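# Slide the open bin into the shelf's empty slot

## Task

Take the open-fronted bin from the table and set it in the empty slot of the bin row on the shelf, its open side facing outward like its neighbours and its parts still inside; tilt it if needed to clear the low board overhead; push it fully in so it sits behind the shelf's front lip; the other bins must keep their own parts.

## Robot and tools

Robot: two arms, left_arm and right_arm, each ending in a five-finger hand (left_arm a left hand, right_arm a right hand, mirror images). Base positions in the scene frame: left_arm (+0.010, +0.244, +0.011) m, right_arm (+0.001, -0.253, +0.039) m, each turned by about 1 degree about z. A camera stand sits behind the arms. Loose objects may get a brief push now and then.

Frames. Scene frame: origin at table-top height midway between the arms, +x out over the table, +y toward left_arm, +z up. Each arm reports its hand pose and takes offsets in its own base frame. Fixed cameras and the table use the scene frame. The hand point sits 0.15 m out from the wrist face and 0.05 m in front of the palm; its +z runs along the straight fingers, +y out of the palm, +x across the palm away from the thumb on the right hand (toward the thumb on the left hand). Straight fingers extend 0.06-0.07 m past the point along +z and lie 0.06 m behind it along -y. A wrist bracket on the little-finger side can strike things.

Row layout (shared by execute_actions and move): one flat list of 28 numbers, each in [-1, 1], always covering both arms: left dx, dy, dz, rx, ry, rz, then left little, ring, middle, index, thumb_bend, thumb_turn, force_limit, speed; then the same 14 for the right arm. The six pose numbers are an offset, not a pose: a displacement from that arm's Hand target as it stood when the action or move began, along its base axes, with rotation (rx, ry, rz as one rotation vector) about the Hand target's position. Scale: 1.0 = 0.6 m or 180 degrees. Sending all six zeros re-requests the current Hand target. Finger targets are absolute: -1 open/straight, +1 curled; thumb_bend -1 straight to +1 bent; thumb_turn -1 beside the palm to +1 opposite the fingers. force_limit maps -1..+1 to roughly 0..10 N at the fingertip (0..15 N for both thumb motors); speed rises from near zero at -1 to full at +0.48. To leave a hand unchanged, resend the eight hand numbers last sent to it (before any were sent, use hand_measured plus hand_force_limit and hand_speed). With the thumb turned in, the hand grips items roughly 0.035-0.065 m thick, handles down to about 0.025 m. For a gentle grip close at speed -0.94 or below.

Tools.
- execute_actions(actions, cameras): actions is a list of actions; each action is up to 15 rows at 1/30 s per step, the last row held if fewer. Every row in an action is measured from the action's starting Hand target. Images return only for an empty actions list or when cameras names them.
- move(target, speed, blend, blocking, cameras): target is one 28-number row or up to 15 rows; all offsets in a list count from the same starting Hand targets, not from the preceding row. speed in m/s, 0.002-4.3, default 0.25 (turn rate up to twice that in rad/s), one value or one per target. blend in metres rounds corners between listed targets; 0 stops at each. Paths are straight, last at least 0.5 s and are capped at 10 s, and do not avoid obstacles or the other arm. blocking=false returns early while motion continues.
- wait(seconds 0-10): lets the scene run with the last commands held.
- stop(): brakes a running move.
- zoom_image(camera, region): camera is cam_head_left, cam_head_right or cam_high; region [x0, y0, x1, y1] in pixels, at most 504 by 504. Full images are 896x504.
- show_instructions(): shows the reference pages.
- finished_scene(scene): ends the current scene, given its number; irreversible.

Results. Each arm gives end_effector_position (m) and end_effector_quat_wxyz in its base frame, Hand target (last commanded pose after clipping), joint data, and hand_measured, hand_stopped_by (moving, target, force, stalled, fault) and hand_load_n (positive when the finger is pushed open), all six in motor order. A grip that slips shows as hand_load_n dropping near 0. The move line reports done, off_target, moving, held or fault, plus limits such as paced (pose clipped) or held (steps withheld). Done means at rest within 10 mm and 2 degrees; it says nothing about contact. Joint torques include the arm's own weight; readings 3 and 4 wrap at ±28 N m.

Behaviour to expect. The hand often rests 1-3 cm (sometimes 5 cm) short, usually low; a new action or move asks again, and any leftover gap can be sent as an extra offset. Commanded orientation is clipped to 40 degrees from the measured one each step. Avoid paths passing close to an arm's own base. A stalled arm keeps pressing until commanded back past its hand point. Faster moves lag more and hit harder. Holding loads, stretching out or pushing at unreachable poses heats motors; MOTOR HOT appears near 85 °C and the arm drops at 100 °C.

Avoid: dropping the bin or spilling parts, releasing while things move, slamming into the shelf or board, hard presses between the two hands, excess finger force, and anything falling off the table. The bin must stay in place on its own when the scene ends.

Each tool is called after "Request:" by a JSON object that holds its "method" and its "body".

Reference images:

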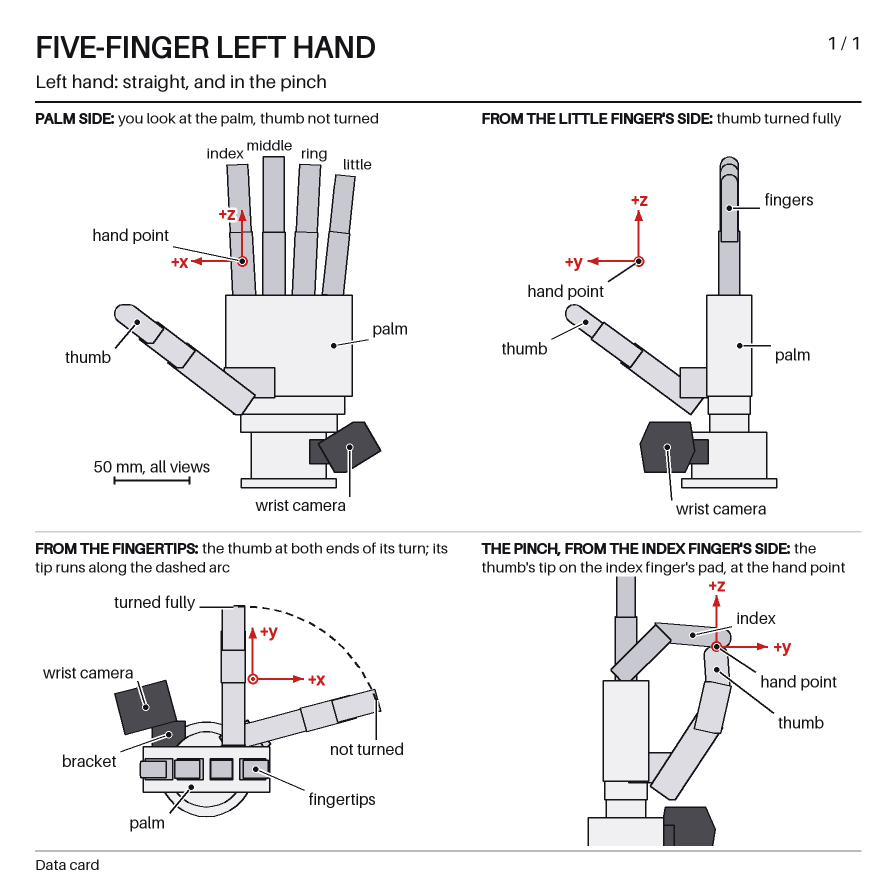

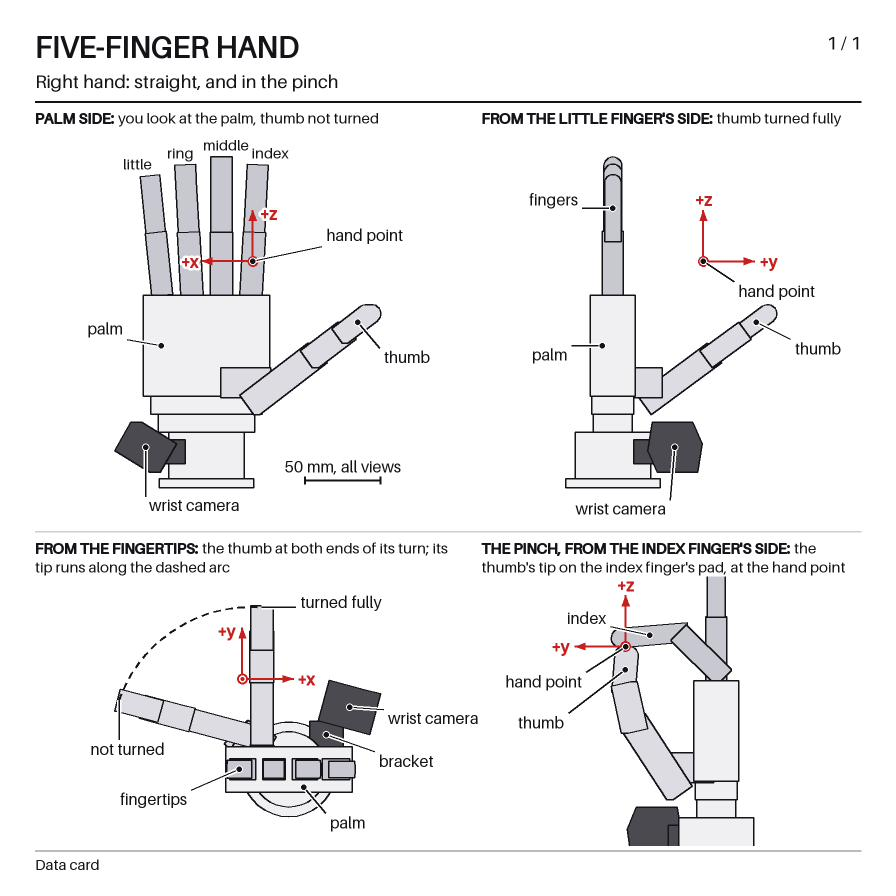

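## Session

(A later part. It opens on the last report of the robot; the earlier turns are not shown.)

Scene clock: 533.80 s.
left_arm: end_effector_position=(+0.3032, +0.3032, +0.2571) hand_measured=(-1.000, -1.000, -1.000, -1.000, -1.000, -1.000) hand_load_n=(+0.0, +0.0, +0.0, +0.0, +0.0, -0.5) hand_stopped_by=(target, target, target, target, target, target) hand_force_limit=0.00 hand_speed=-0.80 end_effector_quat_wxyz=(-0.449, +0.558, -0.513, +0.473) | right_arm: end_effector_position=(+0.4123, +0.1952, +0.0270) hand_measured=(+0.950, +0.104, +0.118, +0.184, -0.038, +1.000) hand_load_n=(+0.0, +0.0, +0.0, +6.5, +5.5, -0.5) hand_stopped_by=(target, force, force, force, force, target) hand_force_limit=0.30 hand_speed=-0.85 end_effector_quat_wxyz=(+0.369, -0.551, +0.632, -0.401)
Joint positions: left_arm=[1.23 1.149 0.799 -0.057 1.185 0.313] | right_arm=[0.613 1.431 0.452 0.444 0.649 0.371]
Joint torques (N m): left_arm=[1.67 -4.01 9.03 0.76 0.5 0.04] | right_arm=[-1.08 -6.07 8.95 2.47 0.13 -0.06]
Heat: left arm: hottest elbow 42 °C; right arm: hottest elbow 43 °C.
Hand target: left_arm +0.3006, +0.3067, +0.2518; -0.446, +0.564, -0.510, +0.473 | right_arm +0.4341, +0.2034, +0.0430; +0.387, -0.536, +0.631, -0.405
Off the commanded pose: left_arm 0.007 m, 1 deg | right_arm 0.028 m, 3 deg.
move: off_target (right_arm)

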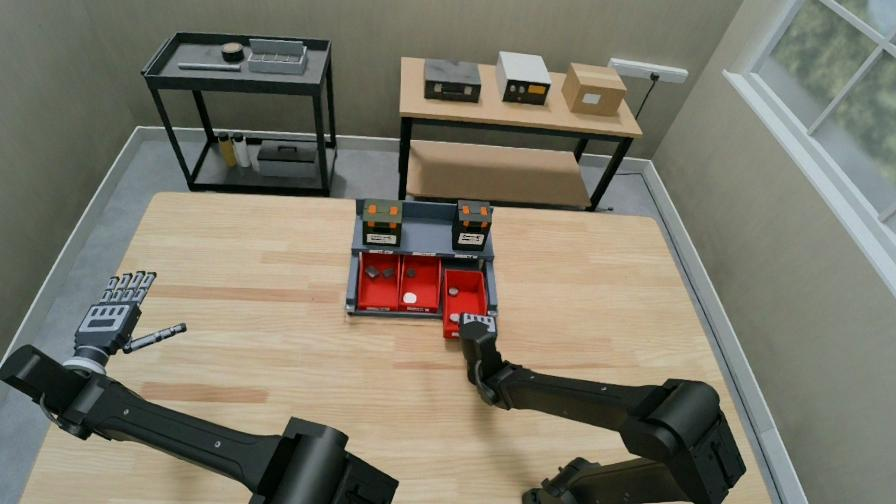

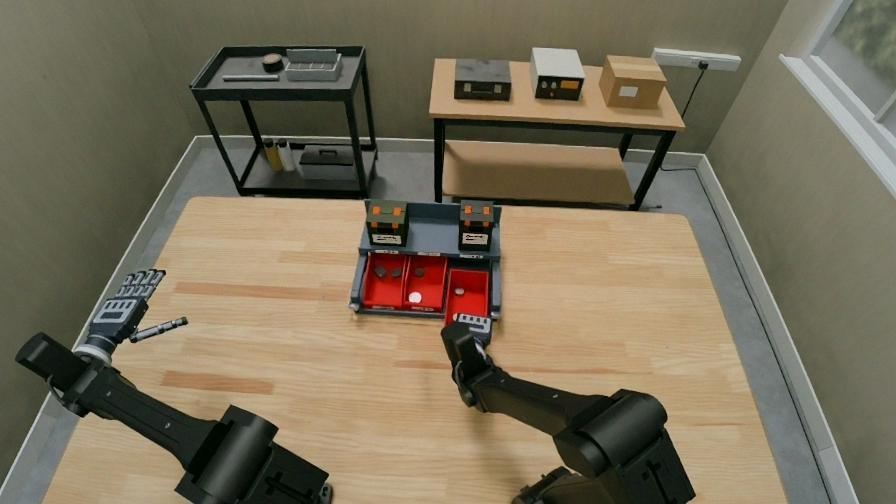

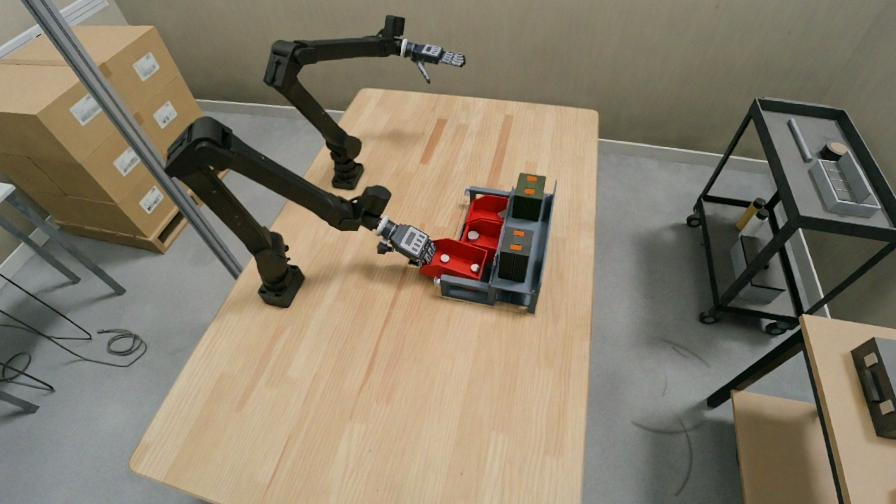

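Request:
{"method": "move", "body": {"target": [0,0,0,0,0,0,-1,-1,-1,-1,-1,-1,0,-0.8,0.0333,0,-0.013,0,-0.012,0,0.95,0.7,0.7,0.7,0.1,1,0.3,-0.85], "speed": 0.06, "cameras": ["all"]}}

Scene clock: 545.53 s.
left_arm: end_effector_position=(+0.3032, +0.3032, +0.2571) hand_measured=(-1.000, -1.000, -1.000, -1.000, -1.000, -1.000) hand_load_n=(+0.0, +0.0, +0.0, +0.0, +0.0, +0.0) hand_stopped_by=(target, target, target, target, target, target) hand_force_limit=0.00 hand_speed=-0.80 end_effector_quat_wxyz=(-0.449, +0.558, -0.513, +0.473) | right_arm: end_effector_position=(+0.4329, +0.1967, +0.0207) hand_measured=(+0.950, +0.104, +0.118, +0.184, -0.038, +1.000) hand_load_n=(+0.0, +0.5, +0.0, +6.0, +5.5, -0.5) hand_stopped_by=(target, force, force, force, force, target) hand_force_limit=0.30 hand_speed=-0.85 end_effector_quat_wxyz=(+0.382, -0.543, +0.625, -0.410)
Joint positions: left_arm=[1.23 1.149 0.799 -0.057 1.185 0.313] | right_arm=[0.588 1.517 0.471 0.566 0.635 0.334]
Joint torques (N m): left_arm=[1.67 -4.07 9.02 0.76 0.5 0.04] | right_arm=[-1.2 -6.77 8.39 2.62 0.11 -0.06]
Heat: left arm: hottest elbow 42 °C; right arm: hottest elbow 42 °C.
Hand target: left_arm +0.3006, +0.3067, +0.2518; -0.446, +0.564, -0.510, +0.473 | right_arm +0.4541, +0.2033, +0.0353; +0.399, -0.528, +0.624, -0.416
Off the commanded pose: left_arm 0.007 m, 1 deg | right_arm 0.027 m, 3 deg.
move: off_target (right_arm)

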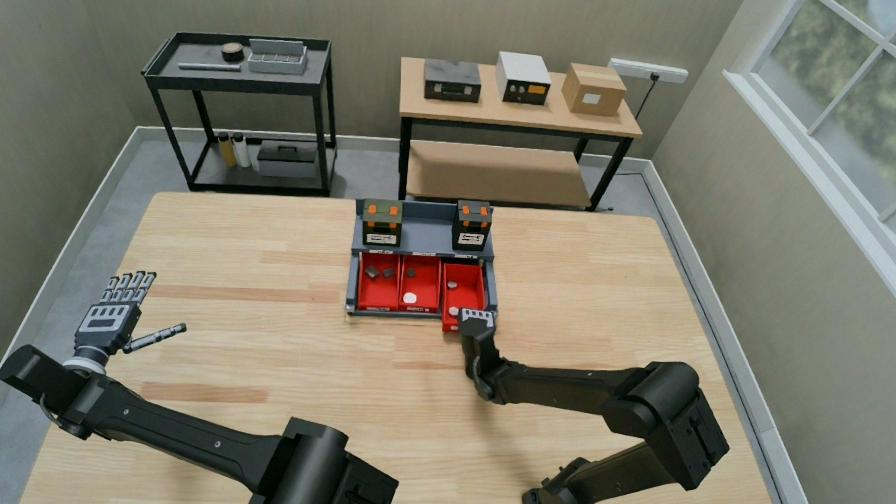

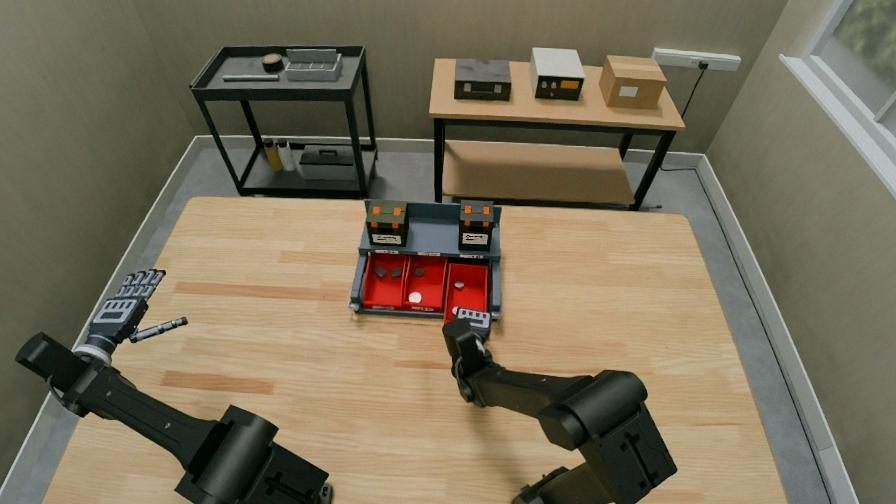

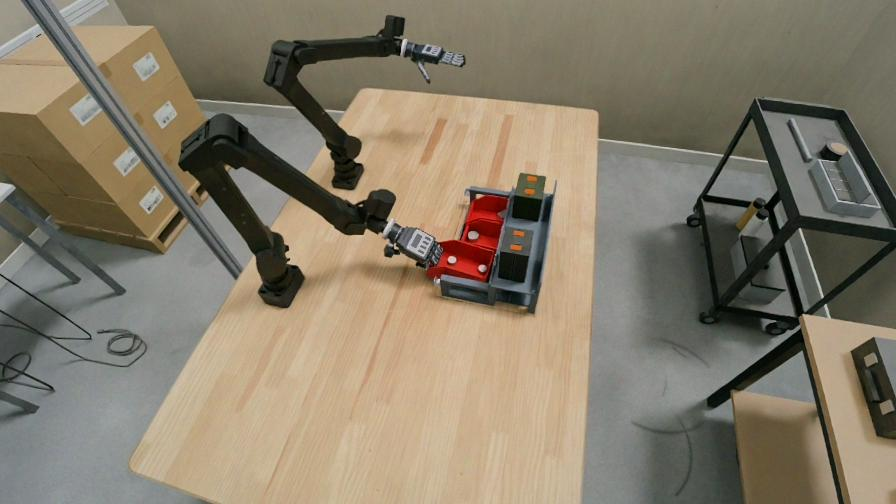

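Request:
{"method": "zoom_image", "body": {"camera": "cam_head_left", "region": [410, 240, 510, 350]}}

Request:
{"method": "zoom_image", "body": {"camera": "cam_high", "region": [370, 190, 510, 320]}}

Scaled by 4.582 from the camera's 896x504 image, which has a finer 1280x720 frame.

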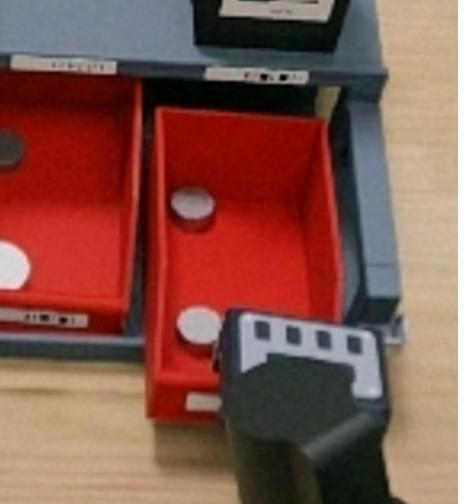

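Scaled by 3.600 from the camera's 896x504 image, which has a finer 1280x720 frame.

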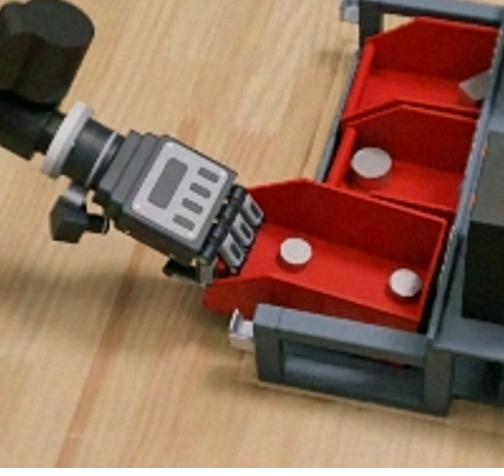

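Request:
{"method": "zoom_image", "body": {"camera": "cam_head_right", "region": [410, 240, 510, 350]}}

Scaled by 4.582 from the camera's 896x504 image, which has a finer 1280x720 frame.

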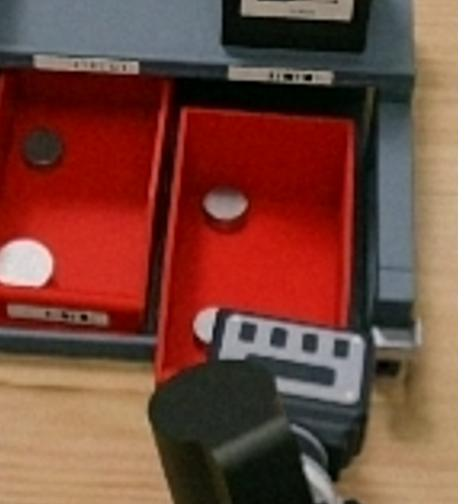

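Request:
{"method": "move", "body": {"target": [0,0,0,0,0,0,-1,-1,-1,-1,-1,-1,0,-0.8,0.0333,0,-0.022,0,-0.0167,0,0.95,0.7,0.7,0.7,0.1,1,0.3,-0.85], "speed": 0.06, "cameras": ["cam_head_left","cam_head_right","cam_high"]}}

Request:
{"method": "zoom_image", "body": {"camera": "cam_head_left", "region": [410, 240, 510, 350]}}

Request:
{"method": "zoom_image", "body": {"camera": "cam_high", "region": [370, 190, 510, 320]}}

Request:
{"method": "zoom_image", "body": {"camera": "cam_head_right", "region": [410, 240, 510, 350]}}

Scene clock: 558.23 s.
left_arm: end_effector_position=(+0.3032, +0.3032, +0.2571) hand_measured=(-1.000, -1.000, -1.000, -1.000, -1.000, -1.000) hand_load_n=(+0.0, +0.0, +0.0, +0.0, +0.0, +0.0) hand_stopped_by=(target, target, target, target, target, target) hand_force_limit=0.00 hand_speed=-0.80 end_effector_quat_wxyz=(-0.449, +0.558, -0.513, +0.473) | right_arm: end_effector_position=(+0.4579, +0.2003, +0.0149) hand_measured=(+0.950, +0.104, +0.118, +0.184, -0.038, +1.000) hand_load_n=(+0.0, +0.5, +0.0, +6.5, +4.0, -1.0) hand_stopped_by=(target, force, force, force, force, target) hand_force_limit=0.30 hand_speed=-0.85 end_effector_quat_wxyz=(+0.406, -0.527, +0.614, -0.425)
Joint positions: left_arm=[1.23 1.149 0.799 -0.057 1.185 0.313] | right_arm=[0.566 1.627 0.495 0.74 0.627 0.292]
Joint torques (N m): left_arm=[1.67 -4.01 9.02 0.76 0.5 0.05] | right_arm=[-1.2 -7.3 7.27 2.48 0.03 -0.04]
Heat: left arm: hottest elbow 42 °C; right arm: hottest elbow 42 °C.
Hand target: left_arm +0.3006, +0.3067, +0.2518; -0.446, +0.564, -0.510, +0.473 | right_arm +0.4740, +0.2033, +0.0220; +0.415, -0.517, +0.613, -0.429
Off the commanded pose: left_arm 0.007 m, 1 deg | right_arm 0.018 m, 2 deg.
move: off_target (right_arm)

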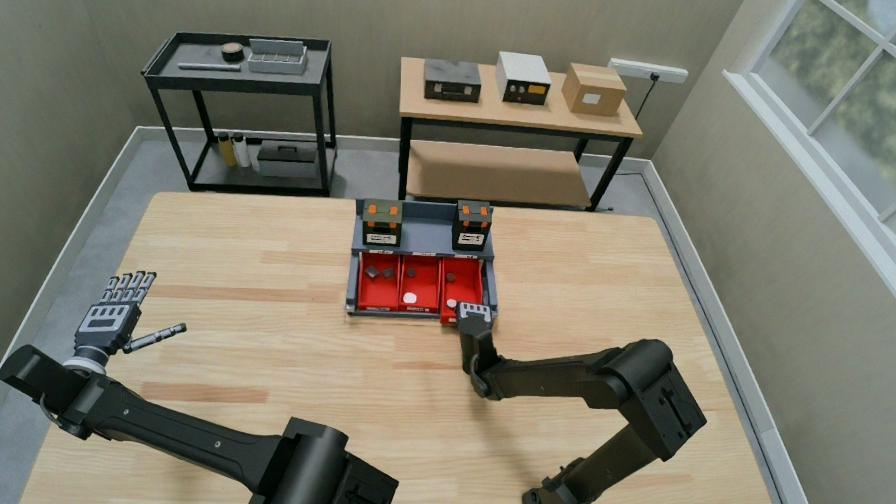

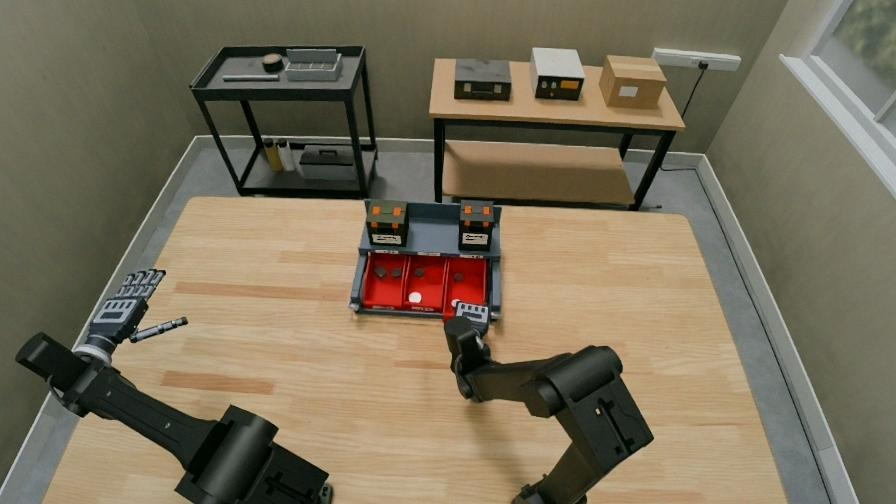

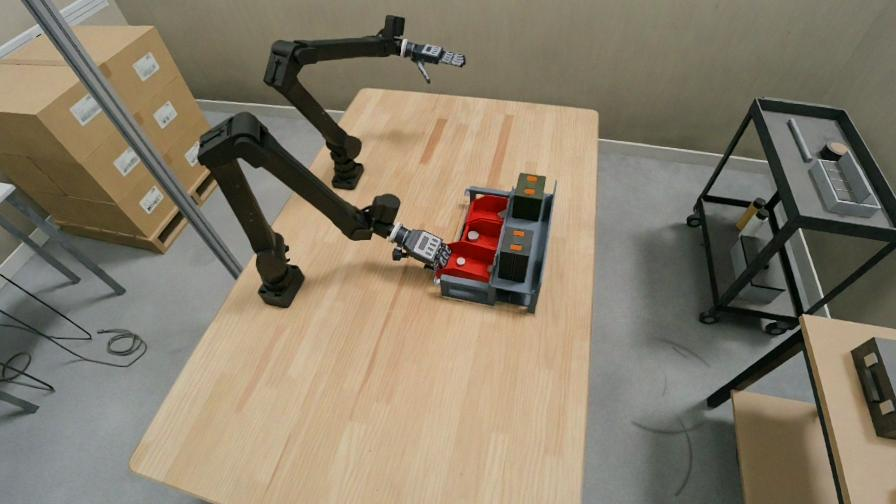

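Scaled by 4.582 from the camera's 896x504 image, which has a finer 1280x720 frame.

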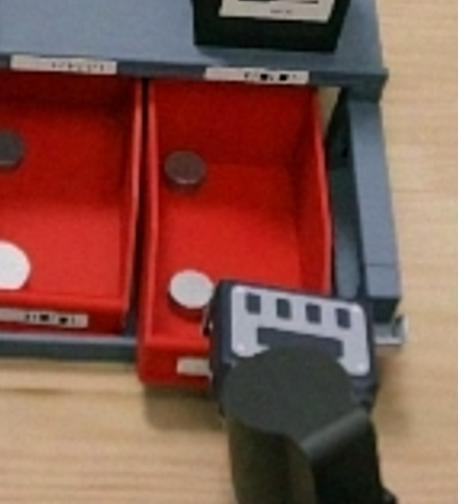

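Scaled by 3.600 from the camera's 896x504 image, which has a finer 1280x720 frame.

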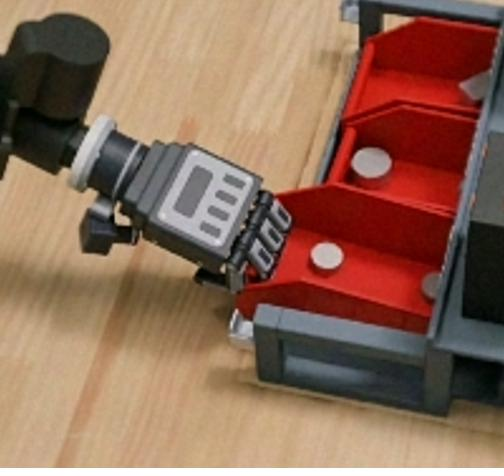

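Scaled by 4.582 from the camera's 896x504 image, which has a finer 1280x720 frame.

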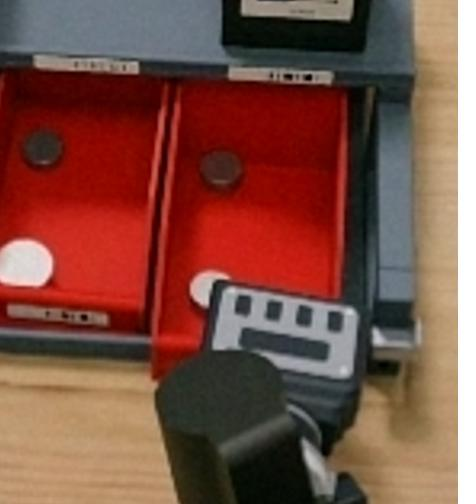

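Request:
{"method": "move", "body": {"target": [0,0,0,0,0,0,-1,-1,-1,-1,-1,-1,0,-0.8,0.03,-0.004,-0.018,0,-0.0167,0,0.95,0.7,0.7,0.7,0.1,1,0.3,-0.85], "speed": 0.06, "cameras": ["cam_head_left","cam_head_right","cam_high"]}}

Request:
{"method": "zoom_image", "body": {"camera": "cam_head_left", "region": [410, 240, 510, 350]}}

Request:
{"method": "zoom_image", "body": {"camera": "cam_high", "region": [370, 190, 510, 320]}}

Request:
{"method": "zoom_image", "body": {"camera": "cam_head_right", "region": [410, 240, 510, 350]}}

Scene clock: 566.00 s.
left_arm: end_effector_position=(+0.3032, +0.3032, +0.2571) hand_measured=(-1.000, -1.000, -1.000, -1.000, -1.000, -1.000) hand_load_n=(+0.0, +0.0, +0.0, +0.0, +0.0, -0.5) hand_stopped_by=(target, target, target, target, target, target) hand_force_limit=0.00 hand_speed=-0.80 end_effector_quat_wxyz=(-0.449, +0.558, -0.513, +0.473) | right_arm: end_effector_position=(+0.4801, +0.2020, +0.0115) hand_measured=(+0.950, +0.104, +0.118, +0.184, -0.036, +1.000) hand_load_n=(+0.0, +1.5, +0.0, +9.5, +2.0, -1.5) hand_stopped_by=(target, force, force, force, force, target) hand_force_limit=0.30 hand_speed=-0.85 end_effector_quat_wxyz=(+0.430, -0.511, +0.602, -0.439)
Joint positions: left_arm=[1.23 1.149 0.799 -0.057 1.185 0.313] | right_arm=[0.544 1.725 0.52 0.899 0.613 0.251]
Joint torques (N m): left_arm=[1.67 -4.07 9.03 0.75 0.5 0.05] | right_arm=[-1.32 -7.59 6.32 2.39 -0.02 -0.05]
Heat: left arm: hottest elbow 42 °C; right arm: hottest elbow 42 °C.
Hand target: left_arm +0.3006, +0.3067, +0.2518; -0.446, +0.564, -0.510, +0.473 | right_arm +0.4920, +0.2011, +0.0113; +0.431, -0.506, +0.602, -0.443
Off the commanded pose: left_arm 0.007 m, 1 deg | right_arm 0.012 m, 1 deg.
move: off_target (right_arm)

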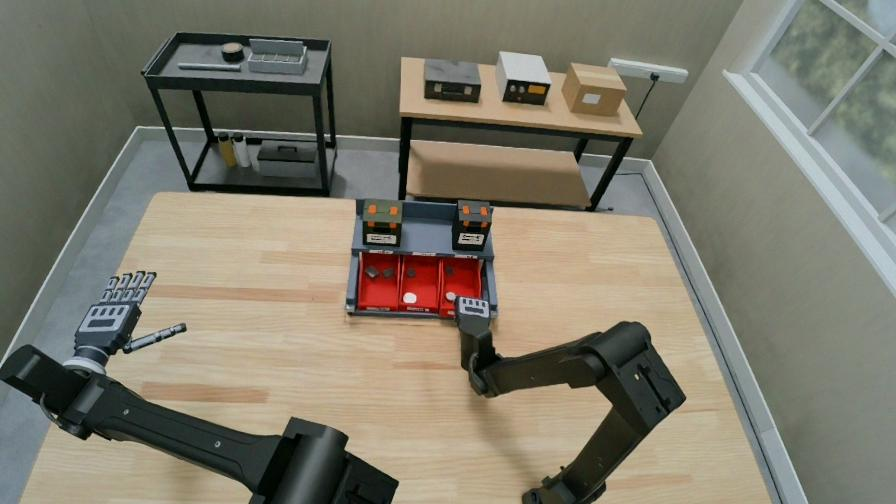

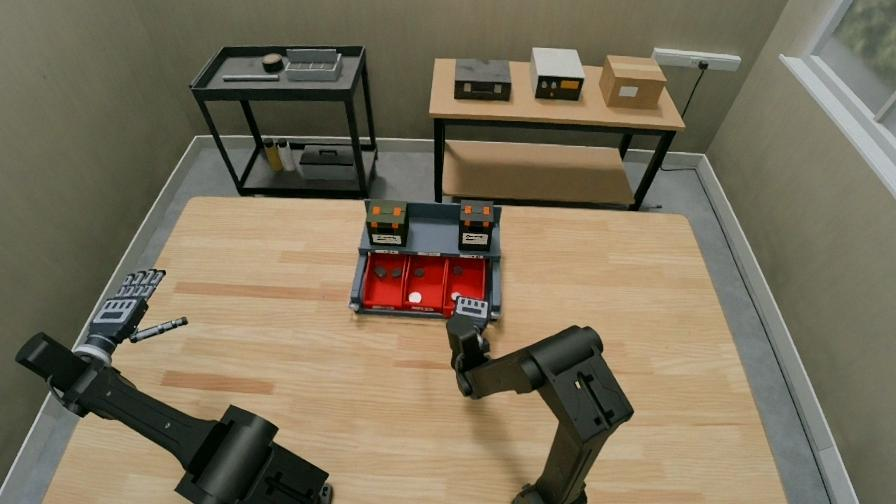

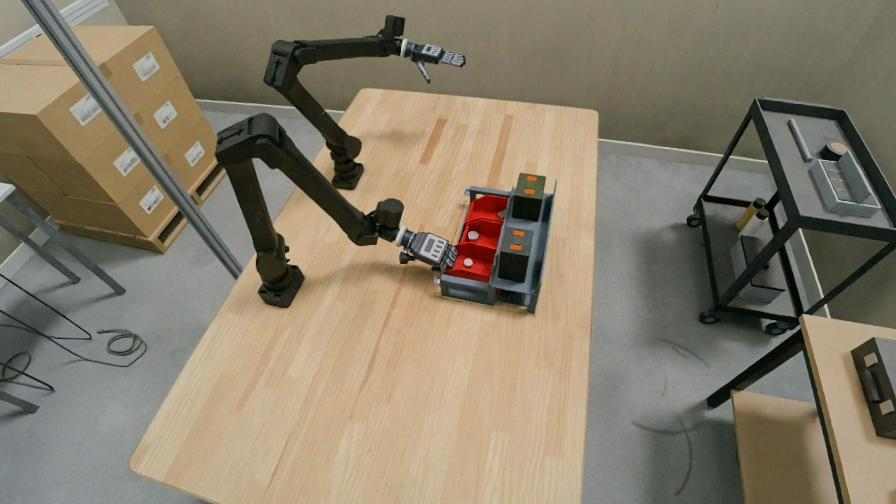

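Scaled by 4.582 from the camera's 896x504 image, which has a finer 1280x720 frame.

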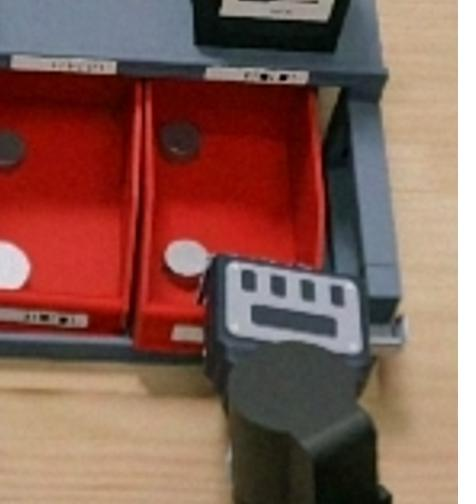

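Scaled by 3.600 from the camera's 896x504 image, which has a finer 1280x720 frame.

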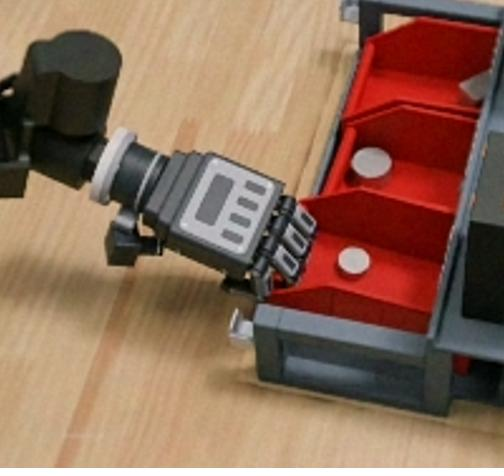

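Scaled by 4.582 from the camera's 896x504 image, which has a finer 1280x720 frame.

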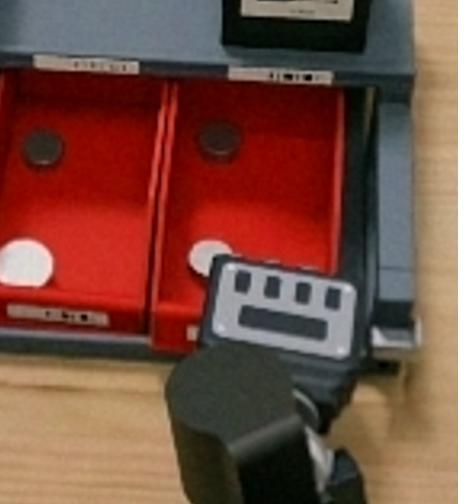

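Request:
{"method": "move", "body": {"target": [0,0,0,0,0,0,-1,-1,-1,-1,-1,-1,0,-0.8,0.005,-0.008,-0.02,0,-0.012,0,0.95,0.7,0.7,0.7,0.1,1,0.3,-0.85], "speed": 0.06, "cameras": ["cam_head_left","cam_head_right","cam_high"]}}

Request:
{"method": "zoom_image", "body": {"camera": "cam_head_left", "region": [410, 240, 510, 350]}}

Request:
{"method": "zoom_image", "body": {"camera": "cam_high", "region": [370, 190, 510, 320]}}

Scene clock: 572.37 s.
left_arm: end_effector_position=(+0.3032, +0.3032, +0.2571) hand_measured=(-1.000, -1.000, -1.000, -1.000, -1.000, -1.000) hand_load_n=(+0.0, -0.5, +0.0, +0.0, +0.0, +0.0) hand_stopped_by=(target, target, target, target, target, target) hand_force_limit=0.00 hand_speed=-0.80 end_effector_quat_wxyz=(-0.449, +0.558, -0.513, +0.473) | right_arm: end_effector_position=(+0.4885, +0.2018, +0.0096) hand_measured=(+0.950, +0.104, +0.118, +0.184, -0.036, +1.000) hand_load_n=(+0.0, +2.5, +0.0, +14.0, +0.0, -2.5) hand_stopped_by=(target, force, force, force, force, target) hand_force_limit=0.30 hand_speed=-0.85 end_effector_quat_wxyz=(+0.451, -0.496, +0.590, -0.450)
Joint positions: left_arm=[1.23 1.149 0.799 -0.057 1.185 0.313] | right_arm=[0.536 1.794 0.52 1.042 0.609 0.222]
Joint torques (N m): left_arm=[1.67 -4.01 9.03 0.76 0.5 0.04] | right_arm=[-1.44 -7.24 5.14 2.03 -0.05 -0.02]
Heat: left arm: hottest elbow 42 °C; right arm: hottest elbow 40 °C.
Hand target: left_arm +0.3006, +0.3067, +0.2518; -0.446, +0.564, -0.510, +0.473 | right_arm +0.4950, +0.1963, -0.0008; +0.442, -0.497, +0.594, -0.452
Off the commanded pose: left_arm 0.007 m, 1 deg | right_arm 0.013 m, 1 deg.
move: off_target (right_arm)

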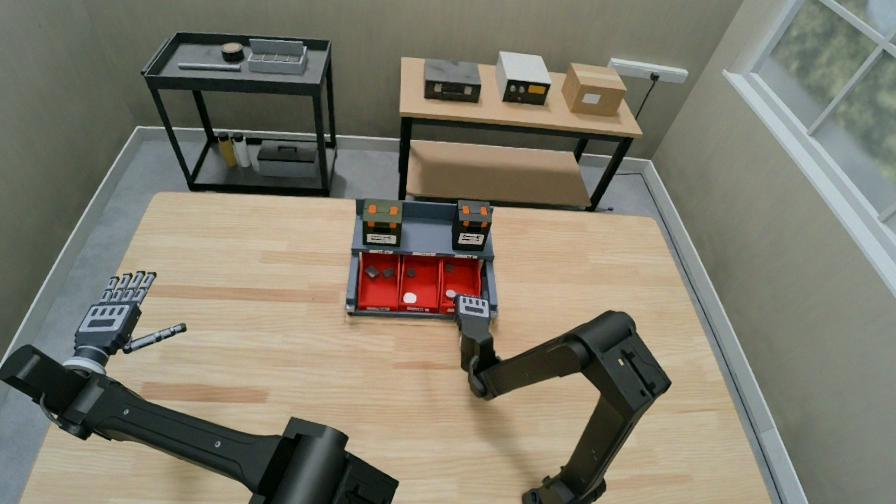

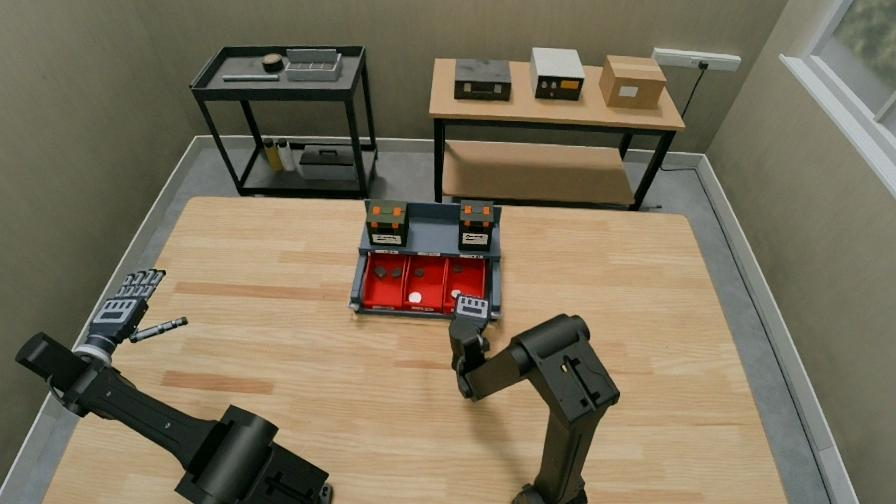

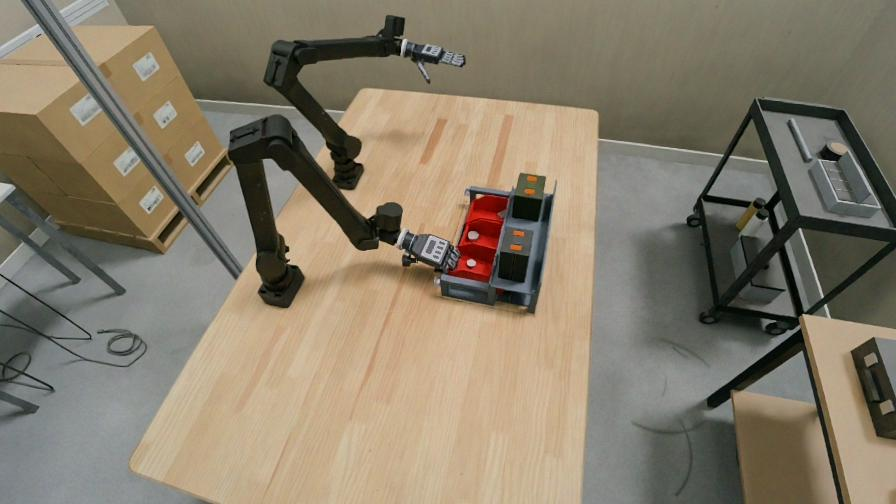

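Scaled by 4.582 from the camera's 896x504 image, which has a finer 1280x720 frame.

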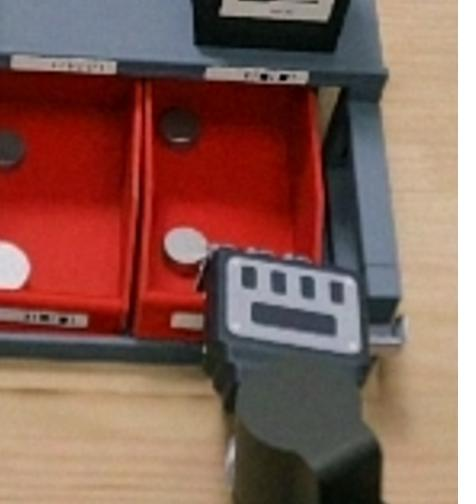

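Scaled by 3.600 from the camera's 896x504 image, which has a finer 1280x720 frame.

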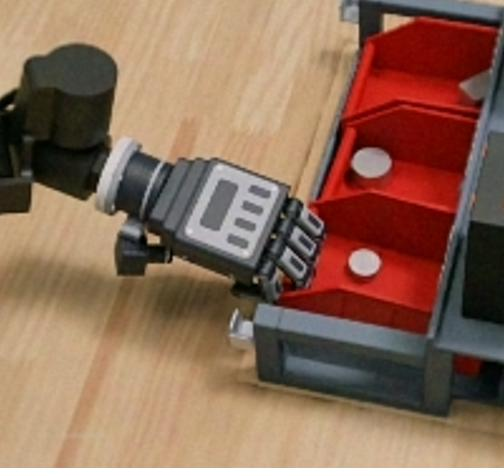

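Request:
{"method": "move", "body": {"target": [[0,0,0,0,0,0,-1,-1,-1,-1,-1,-1,0,-0.8,0,0.002,0.012,0,0,0,0.95,0.7,0.7,0.7,0.1,1,0.3,-0.85],[0,0,0,0,0,0,-1,-1,-1,-1,-1,-1,0,-0.8,0,0.002,0.012,0,0,0,0.95,-0.2,-0.2,-0.2,-0.5,1,0.3,-0.6]], "speed": 0.06, "cameras": ["cam_head_left","cam_head_right","cam_high"]}}

Request:
{"method": "zoom_image", "body": {"camera": "cam_head_left", "region": [410, 240, 510, 350]}}

Request:
{"method": "zoom_image", "body": {"camera": "cam_high", "region": [370, 190, 510, 320]}}

Scene clock: 580.83 s.
left_arm: end_effector_position=(+0.3032, +0.3032, +0.2571) hand_measured=(-1.000, -1.000, -1.000, -1.000, -1.000, -1.000) hand_load_n=(+0.0, +0.0, +0.0, +0.0, +0.0, +0.0) hand_stopped_by=(target, target, target, target, target, target) hand_force_limit=0.00 hand_speed=-0.80 end_effector_quat_wxyz=(-0.449, +0.558, -0.513, +0.473) | right_arm: end_effector_position=(+0.4878, +0.2012, +0.0080) hand_measured=(+0.950, -0.200, -0.200, -0.200, -0.500, +1.000) hand_load_n=(+0.0, +0.0, +0.0, +0.0, +0.0, +0.0) hand_stopped_by=(target, target, target, target, target, target) hand_force_limit=0.30 hand_speed=-0.60 end_effector_quat_wxyz=(+0.448, -0.498, +0.591, -0.450)
Joint positions: left_arm=[1.23 1.149 0.799 -0.057 1.185 0.313] | right_arm=[0.536 1.793 0.52 1.033 0.609 0.222]
Joint torques (N m): left_arm=[1.67 -4.01 9.02 0.76 0.5 0.05] | right_arm=[-1.32 -9.35 5.27 1.37 0.05 0]
Heat: left arm: hottest elbow 42 °C; right arm: hottest elbow 39 °C.
Hand target: left_arm +0.3006, +0.3067, +0.2518; -0.446, +0.564, -0.510, +0.473 | right_arm +0.4950, +0.1973, +0.0063; +0.442, -0.497, +0.594, -0.452
Off the commanded pose: left_arm 0.007 m, 1 deg | right_arm 0.008 m, 1 deg.
move: done

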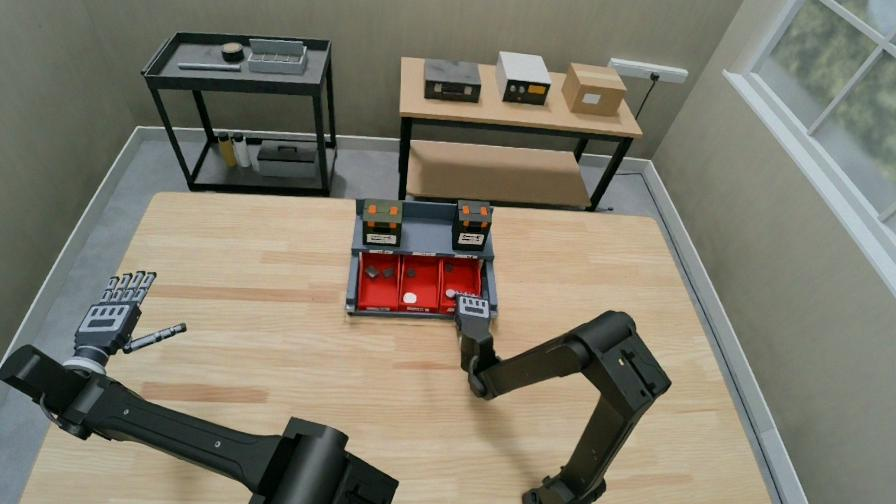

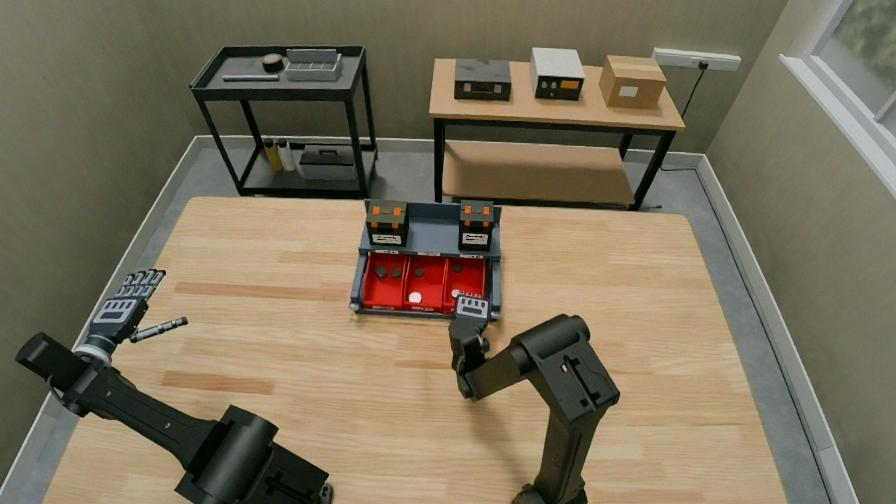

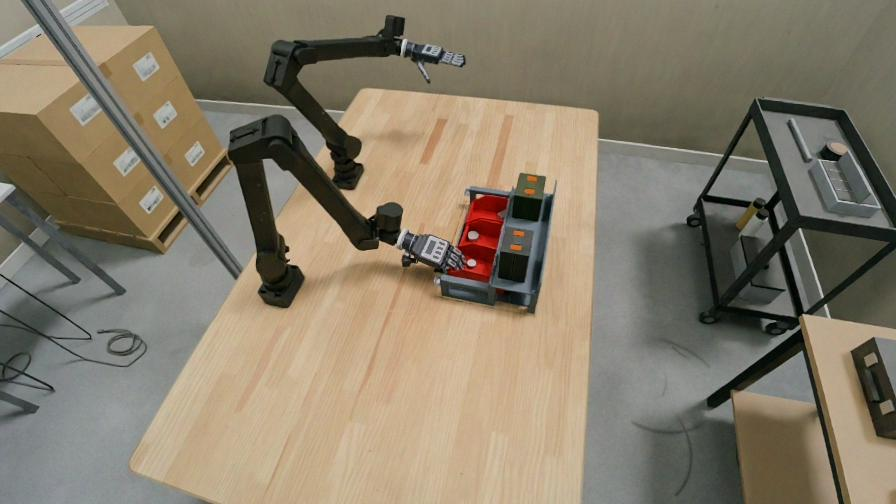

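Scaled by 4.582 from the camera's 896x504 image, which has a finer 1280x720 frame.

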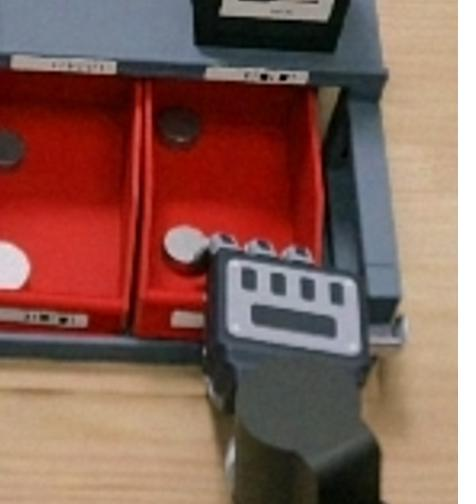

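Scaled by 3.600 from the camera's 896x504 image, which has a finer 1280x720 frame.

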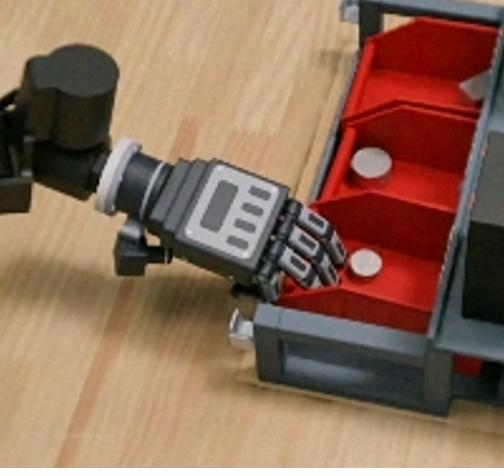

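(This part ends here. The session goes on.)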